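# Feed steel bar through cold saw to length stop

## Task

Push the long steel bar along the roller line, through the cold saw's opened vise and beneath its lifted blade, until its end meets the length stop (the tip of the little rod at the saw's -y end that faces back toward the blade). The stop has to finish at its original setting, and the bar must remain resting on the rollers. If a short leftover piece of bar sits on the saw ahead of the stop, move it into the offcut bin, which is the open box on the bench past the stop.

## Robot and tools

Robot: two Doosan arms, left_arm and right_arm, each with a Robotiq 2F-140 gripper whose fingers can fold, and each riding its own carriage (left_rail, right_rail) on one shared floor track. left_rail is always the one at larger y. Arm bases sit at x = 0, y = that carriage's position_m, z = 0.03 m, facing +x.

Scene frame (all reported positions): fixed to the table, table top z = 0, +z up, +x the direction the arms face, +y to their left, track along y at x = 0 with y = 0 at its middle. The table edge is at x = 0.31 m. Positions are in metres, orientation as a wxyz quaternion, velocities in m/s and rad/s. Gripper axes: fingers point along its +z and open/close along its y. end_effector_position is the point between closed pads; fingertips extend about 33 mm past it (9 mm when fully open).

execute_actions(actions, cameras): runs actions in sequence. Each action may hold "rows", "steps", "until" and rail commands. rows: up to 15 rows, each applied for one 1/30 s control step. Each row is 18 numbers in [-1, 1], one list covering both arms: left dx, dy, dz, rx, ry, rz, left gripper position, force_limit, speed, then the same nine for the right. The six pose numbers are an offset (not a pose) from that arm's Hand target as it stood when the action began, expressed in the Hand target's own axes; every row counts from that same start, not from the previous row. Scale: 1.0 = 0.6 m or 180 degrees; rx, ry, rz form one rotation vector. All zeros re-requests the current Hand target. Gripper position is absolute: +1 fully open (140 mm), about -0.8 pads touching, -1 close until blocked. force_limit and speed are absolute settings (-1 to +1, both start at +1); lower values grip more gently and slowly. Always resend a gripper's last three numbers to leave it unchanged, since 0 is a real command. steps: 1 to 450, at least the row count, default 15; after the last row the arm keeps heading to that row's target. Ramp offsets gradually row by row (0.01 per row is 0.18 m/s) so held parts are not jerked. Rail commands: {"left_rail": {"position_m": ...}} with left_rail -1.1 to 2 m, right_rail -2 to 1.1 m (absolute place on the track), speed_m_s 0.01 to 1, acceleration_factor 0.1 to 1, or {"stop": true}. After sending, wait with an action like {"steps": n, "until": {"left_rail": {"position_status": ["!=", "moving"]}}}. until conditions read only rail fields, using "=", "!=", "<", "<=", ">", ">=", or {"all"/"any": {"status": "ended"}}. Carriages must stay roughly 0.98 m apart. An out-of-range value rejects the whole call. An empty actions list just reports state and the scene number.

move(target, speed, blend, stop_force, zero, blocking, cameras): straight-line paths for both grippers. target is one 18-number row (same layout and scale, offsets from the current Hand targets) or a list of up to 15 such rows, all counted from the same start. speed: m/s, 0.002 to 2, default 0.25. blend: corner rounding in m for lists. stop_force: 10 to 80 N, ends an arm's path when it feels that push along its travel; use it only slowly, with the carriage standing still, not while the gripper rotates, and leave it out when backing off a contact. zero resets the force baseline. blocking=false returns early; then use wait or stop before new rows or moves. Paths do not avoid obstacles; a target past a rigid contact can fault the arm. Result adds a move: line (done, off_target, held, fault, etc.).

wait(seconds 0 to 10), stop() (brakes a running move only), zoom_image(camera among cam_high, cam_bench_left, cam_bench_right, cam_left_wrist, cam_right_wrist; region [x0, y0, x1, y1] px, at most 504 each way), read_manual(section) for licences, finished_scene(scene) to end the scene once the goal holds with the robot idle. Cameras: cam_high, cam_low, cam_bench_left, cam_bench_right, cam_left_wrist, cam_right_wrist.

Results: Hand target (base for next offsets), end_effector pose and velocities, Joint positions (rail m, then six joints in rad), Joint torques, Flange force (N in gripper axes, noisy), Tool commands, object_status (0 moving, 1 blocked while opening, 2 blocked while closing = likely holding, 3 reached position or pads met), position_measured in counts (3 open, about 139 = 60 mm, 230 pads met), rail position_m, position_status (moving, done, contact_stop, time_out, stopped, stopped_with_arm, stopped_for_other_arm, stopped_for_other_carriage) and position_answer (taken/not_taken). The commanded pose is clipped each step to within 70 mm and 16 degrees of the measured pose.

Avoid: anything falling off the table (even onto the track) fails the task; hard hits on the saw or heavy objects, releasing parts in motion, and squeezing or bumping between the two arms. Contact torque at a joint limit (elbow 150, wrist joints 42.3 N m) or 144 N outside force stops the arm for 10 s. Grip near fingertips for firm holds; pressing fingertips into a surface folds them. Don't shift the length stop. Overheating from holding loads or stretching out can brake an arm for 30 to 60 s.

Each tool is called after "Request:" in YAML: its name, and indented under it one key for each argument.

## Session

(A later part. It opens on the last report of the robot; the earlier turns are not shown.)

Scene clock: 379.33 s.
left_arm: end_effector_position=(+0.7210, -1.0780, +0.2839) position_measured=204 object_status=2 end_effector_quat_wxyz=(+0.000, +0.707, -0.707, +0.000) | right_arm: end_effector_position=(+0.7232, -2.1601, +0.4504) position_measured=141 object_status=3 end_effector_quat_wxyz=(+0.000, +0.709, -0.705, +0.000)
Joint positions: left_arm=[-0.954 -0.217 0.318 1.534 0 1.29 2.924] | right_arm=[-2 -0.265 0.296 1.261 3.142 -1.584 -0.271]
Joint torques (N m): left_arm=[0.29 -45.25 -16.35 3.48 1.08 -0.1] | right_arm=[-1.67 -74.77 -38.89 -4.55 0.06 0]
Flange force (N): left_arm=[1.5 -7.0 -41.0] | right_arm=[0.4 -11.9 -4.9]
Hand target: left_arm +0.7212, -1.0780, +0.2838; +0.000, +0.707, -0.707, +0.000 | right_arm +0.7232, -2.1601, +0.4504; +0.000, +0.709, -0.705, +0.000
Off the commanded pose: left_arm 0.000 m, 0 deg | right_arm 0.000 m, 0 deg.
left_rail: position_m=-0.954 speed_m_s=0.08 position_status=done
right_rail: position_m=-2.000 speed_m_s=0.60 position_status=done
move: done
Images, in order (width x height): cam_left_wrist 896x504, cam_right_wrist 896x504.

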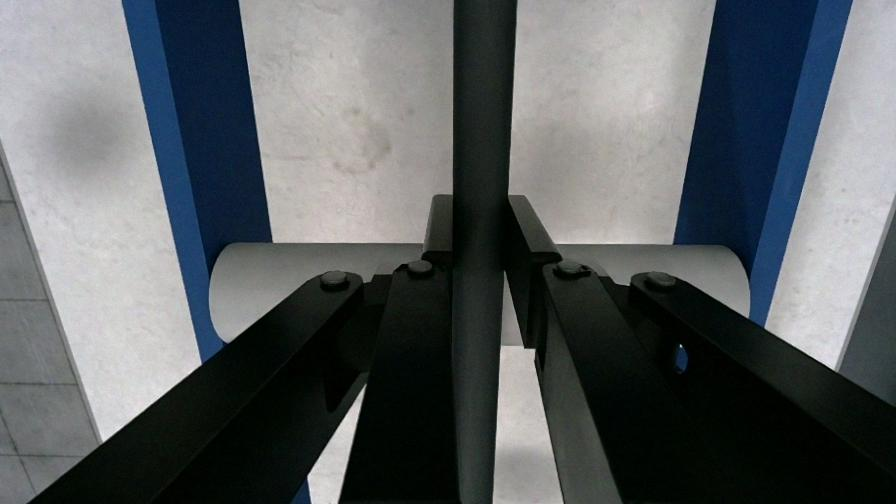

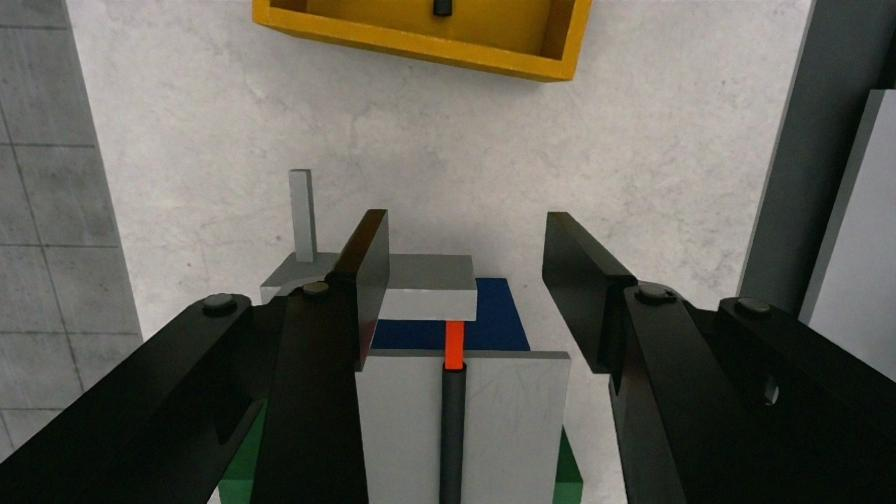

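Request:
move:
  target: [0,0,-0.0010,0,0,0,-1,0.7,-1,0,0,0,0,0,0,-0.1,0,-1]
  speed: 0.01
  cameras: []

Request:
move:
  target: [0.01,0,0,0,0,0,-1,0.7,-1,0,0,0,0,0,0,-0.1,0,-1]
  speed: 0.005
  stop_force: 10
  cameras: []

Scene clock: 386.07 s.
left_arm: end_effector_position=(+0.7211, -1.0780, +0.2843) position_measured=204 object_status=2 end_effector_quat_wxyz=(+0.000, +0.707, -0.707, +0.000) | right_arm: end_effector_position=(+0.7232, -2.1601, +0.4504) position_measured=141 object_status=3 end_effector_quat_wxyz=(+0.000, +0.709, -0.705, +0.000)
Joint positions: left_arm=[-0.954 -0.217 0.318 1.533 0 1.291 2.924] | right_arm=[-2 -0.265 0.296 1.261 3.142 -1.584 -0.271]
Joint torques (N m): left_arm=[0.61 -74.87 -36.01 3.69 2.85 -0.04] | right_arm=[-1.52 -74.64 -39.08 -4.49 0.09 0.07]
Flange force (N): left_arm=[2.7 -10.3 -0.1] | right_arm=[0.5 -11.2 -4.7]
Hand target: left_arm +0.7212, -1.0780, +0.2844; +0.000, +0.707, -0.707, +0.000 | right_arm +0.7232, -2.1601, +0.4504; +0.000, +0.709, -0.705, +0.000
Off the commanded pose: left_arm 0.000 m, 0 deg | right_arm 0.000 m, 0 deg.
left_rail: position_m=-0.954 speed_m_s=0.08 position_status=done
right_rail: position_m=-2.000 speed_m_s=0.60 position_status=done
move: done
No camera images: "cameras" was empty.

Scene clock: 387.07 s.
left_arm: end_effector_position=(+0.7211, -1.0800, +0.2844) position_measured=204 object_status=2 end_effector_quat_wxyz=(+0.000, +0.707, -0.707, +0.000) | right_arm: end_effector_position=(+0.7232, -2.1601, +0.4504) position_measured=141 object_status=3 end_effector_quat_wxyz=(+0.000, +0.709, -0.705, +0.000)
Joint positions: left_arm=[-0.954 -0.22 0.318 1.532 0 1.291 2.921] | right_arm=[-2 -0.265 0.296 1.261 3.142 -1.584 -0.271]
Joint torques (N m): left_arm=[-8.59 -79.62 -41.2 -0.51 1.86 -0.05] | right_arm=[-1.75 -75.15 -38.84 -4.64 0.07 0.05]
Flange force (N): left_arm=[-10.2 -10.0 7.0] | right_arm=[0.5 -12.7 -5.1]
Hand target: left_arm +0.7211, -1.0800, +0.2844; +0.000, +0.707, -0.707, +0.000 (not the last commanded pose) | right_arm +0.7232, -2.1601, +0.4504; +0.000, +0.709, -0.705, +0.000
Off the commanded pose: left_arm 0.004 m, 0 deg | right_arm 0.000 m, 0 deg.
left_rail: position_m=-0.954 speed_m_s=0.08 position_status=done
right_rail: position_m=-2.000 speed_m_s=0.60 position_status=done
move: contact (left_arm)
No camera images: "cameras" was empty.

Request:
execute_actions:
  actions:
    - {"rows":[[-0.0004,-0.0002,0,0,0,0,-1,0.7,-1,0,0,0,0,0,0,-0.1,0,-1],[-0.0007,-0.0004,0,0,0,0,-1,0.7,-1,0,0,0,0,0,0,-0.1,0,-1]],"steps":15}
  cameras: []

Scene clock: 391.17 s.
left_arm: end_effector_position=(+0.7214, -1.0796, +0.2844) position_measured=204 object_status=2 end_effector_quat_wxyz=(+0.000, +0.707, -0.707, +0.000) | right_arm: end_effector_position=(+0.7232, -2.1601, +0.4504) position_measured=141 object_status=3 end_effector_quat_wxyz=(+0.000, +0.709, -0.705, +0.000)
Joint positions: left_arm=[-0.954 -0.22 0.319 1.532 0 1.291 2.922] | right_arm=[-2 -0.265 0.296 1.261 3.142 -1.584 -0.271]
Joint torques (N m): left_arm=[0.29 -76.94 -43.49 3.77 -0.99 -0.14] | right_arm=[-1.95 -74.82 -39.02 -4.52 0.09 0.02]
Flange force (N): left_arm=[0.3 -0.6 4.0] | right_arm=[0.0 -11.8 -4.6]
Hand target: left_arm +0.7214, -1.0796, +0.2844; +0.000, +0.707, -0.707, +0.000 | right_arm +0.7232, -2.1601, +0.4504; +0.000, +0.709, -0.705, +0.000
Off the commanded pose: left_arm 0.000 m, 0 deg | right_arm 0.000 m, 0 deg.
left_rail: position_m=-0.954 speed_m_s=0.08 position_status=done
right_rail: position_m=-2.000 speed_m_s=0.60 position_status=done
No camera images: "cameras" was empty.

Request:
execute_actions:
  actions:
    - {"rows":[[0,0.0001,0,0,0,0,-1,0.7,-1,0,0,0,0,0,0,-0.1,0,-1]],"steps":10}
    - {"rows":[[0,0,0,0,0,0,-0.1,0.7,-1,0,0,0,0,0,0,-0.1,0,-1]],"steps":75}
  cameras: ["cam_left_wrist","cam_right_wrist"]

Request:
zoom_image:
  camera: "cam_right_wrist"
  region: [350, 230, 550, 430]

Scene clock: 398.50 s.
left_arm: end_effector_position=(+0.7213, -1.0795, +0.2844) position_measured=141 object_status=3 end_effector_quat_wxyz=(+0.000, +0.707, -0.707, +0.000) | right_arm: end_effector_position=(+0.7232, -2.1601, +0.4504) position_measured=141 object_status=3 end_effector_quat_wxyz=(+0.000, +0.709, -0.705, +0.000)
Joint positions: left_arm=[-0.954 -0.22 0.318 1.532 0 1.291 2.922] | right_arm=[-2 -0.265 0.296 1.261 3.142 -1.584 -0.271]
Joint torques (N m): left_arm=[1.19 -75.25 -40.31 3.98 0.12 -0.06] | right_arm=[-2.24 -74.59 -38.81 -4.57 0.06 0.05]
Flange force (N): left_arm=[2.3 -3.5 0.9] | right_arm=[-0.3 -12.0 -5.0]
Flange force at the end of the 1st action (N): left_arm=[1.3 -0.6 3.6] | right_arm=[0.8 -12.1 -5.5]
Hand target: left_arm +0.7213, -1.0796, +0.2844; +0.000, +0.707, -0.707, +0.000 | right_arm +0.7232, -2.1601, +0.4504; +0.000, +0.709, -0.705, +0.000
Off the commanded pose: left_arm 0.000 m, 0 deg | right_arm 0.000 m, 0 deg.
left_rail: position_m=-0.954 speed_m_s=0.08 position_status=done
right_rail: position_m=-2.000 speed_m_s=0.60 position_status=done
Images, in order (width x height): cam_left_wrist 896x504, cam_right_wrist 896x504.

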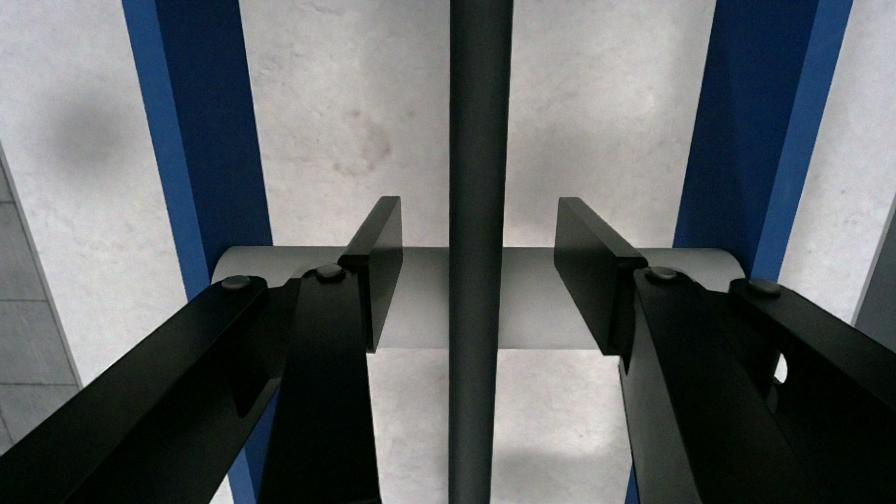

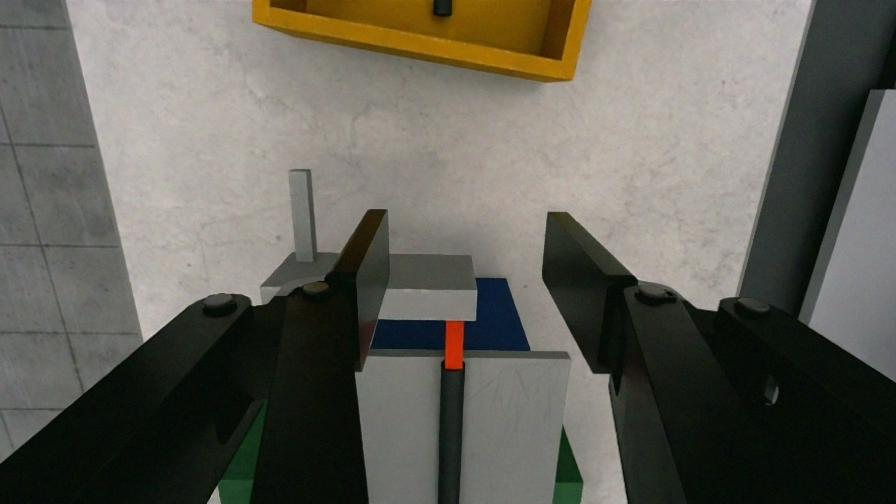

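Scaled by 2.520.

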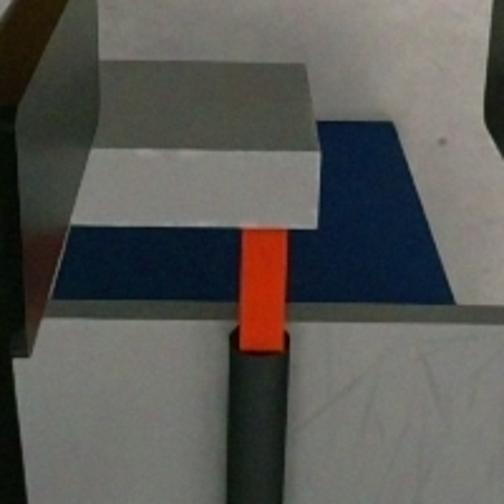

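Request:
move:
  target: [0,0,-0.22,0,0,0,-0.1,0.7,-1,0,0,0,0,0,0,-0.1,0,-1]
  speed: 0.2
  cameras: ["cam_left_wrist","cam_right_wrist","cam_bench_right"]

Request:
zoom_image:
  camera: "cam_right_wrist"
  region: [350, 230, 550, 430]

Scene clock: 404.27 s.
left_arm: end_effector_position=(+0.7213, -1.0796, +0.4164) position_measured=141 object_status=3 end_effector_quat_wxyz=(+0.000, +0.707, -0.707, +0.000) | right_arm: end_effector_position=(+0.7232, -2.1601, +0.4504) position_measured=141 object_status=3 end_effector_quat_wxyz=(+0.000, +0.709, -0.705, +0.000)
Joint positions: left_arm=[-0.954 -0.22 0.283 1.339 0 1.519 2.922] | right_arm=[-2 -0.265 0.296 1.261 3.142 -1.584 -0.271]
Joint torques (N m): left_arm=[1.07 -73.02 -42.27 4.18 0.23 -0.09] | right_arm=[-1.9 -75.1 -38.83 -4.56 0.05 0.07]
Flange force (N): left_arm=[2.0 -2.8 1.4] | right_arm=[0.4 -12.6 -5.2]
Hand target: left_arm +0.7213, -1.0796, +0.4164; +0.000, +0.707, -0.707, +0.000 | right_arm +0.7232, -2.1601, +0.4504; +0.000, +0.709, -0.705, +0.000
Off the commanded pose: left_arm 0.000 m, 0 deg | right_arm 0.000 m, 0 deg.
left_rail: position_m=-0.954 speed_m_s=0.08 position_status=done
right_rail: position_m=-2.000 speed_m_s=0.60 position_status=done
move: done
Images, in order (width x height): cam_bench_right 896x504, cam_left_wrist 896x504, cam_right_wrist 896x504.

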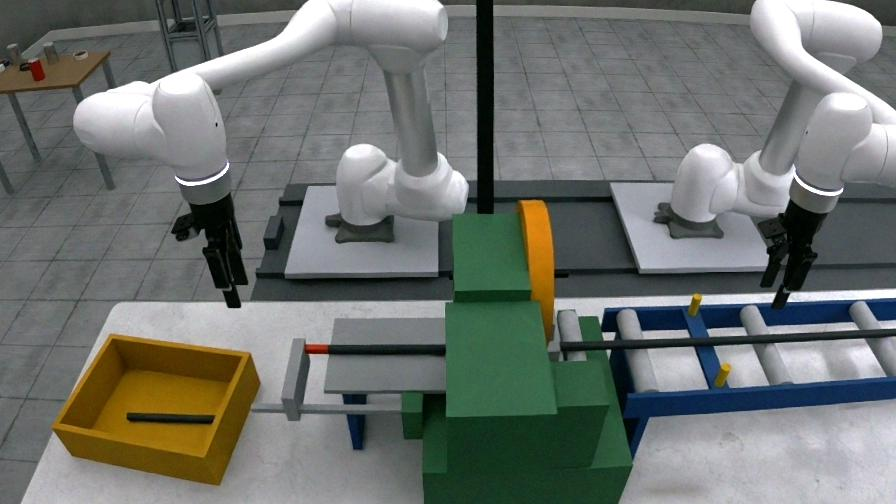

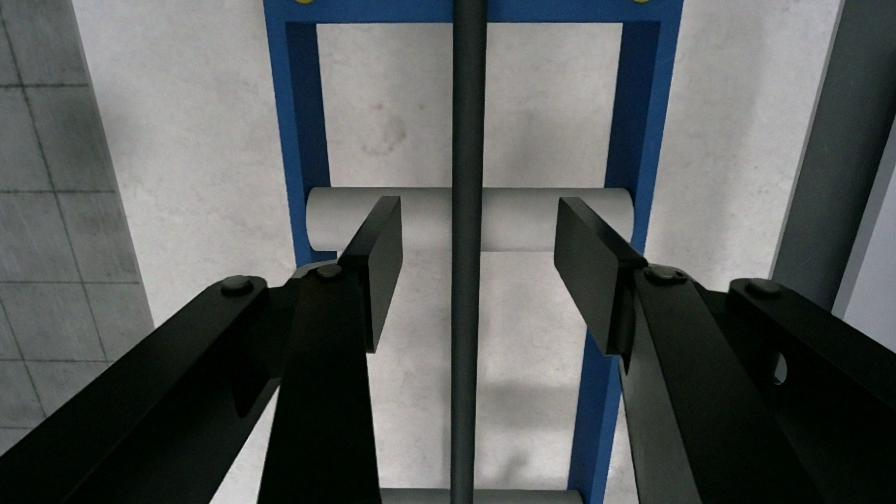

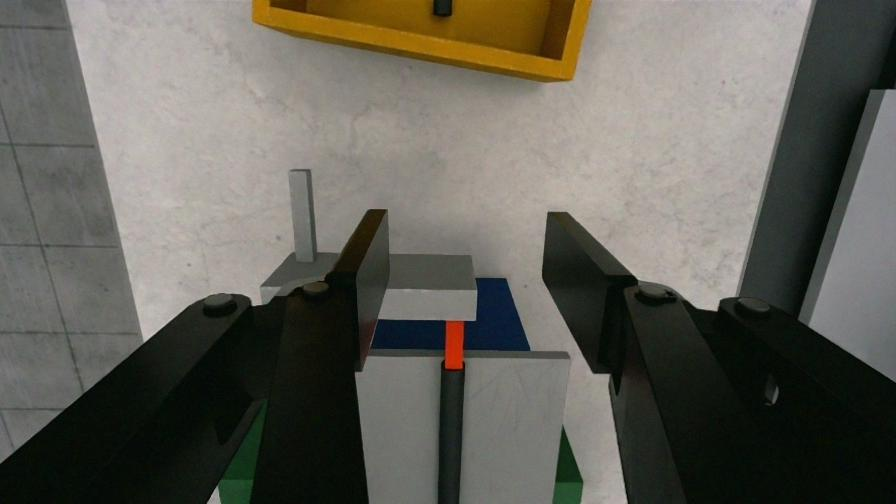

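Scaled by 2.520.

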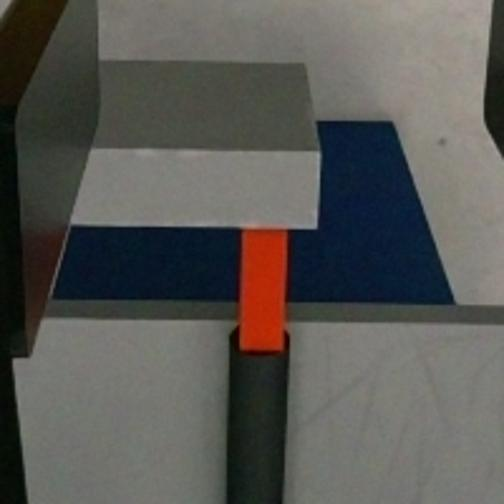

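Request:
finished_scene:
  scene: 2

The scene is finished: the task was done.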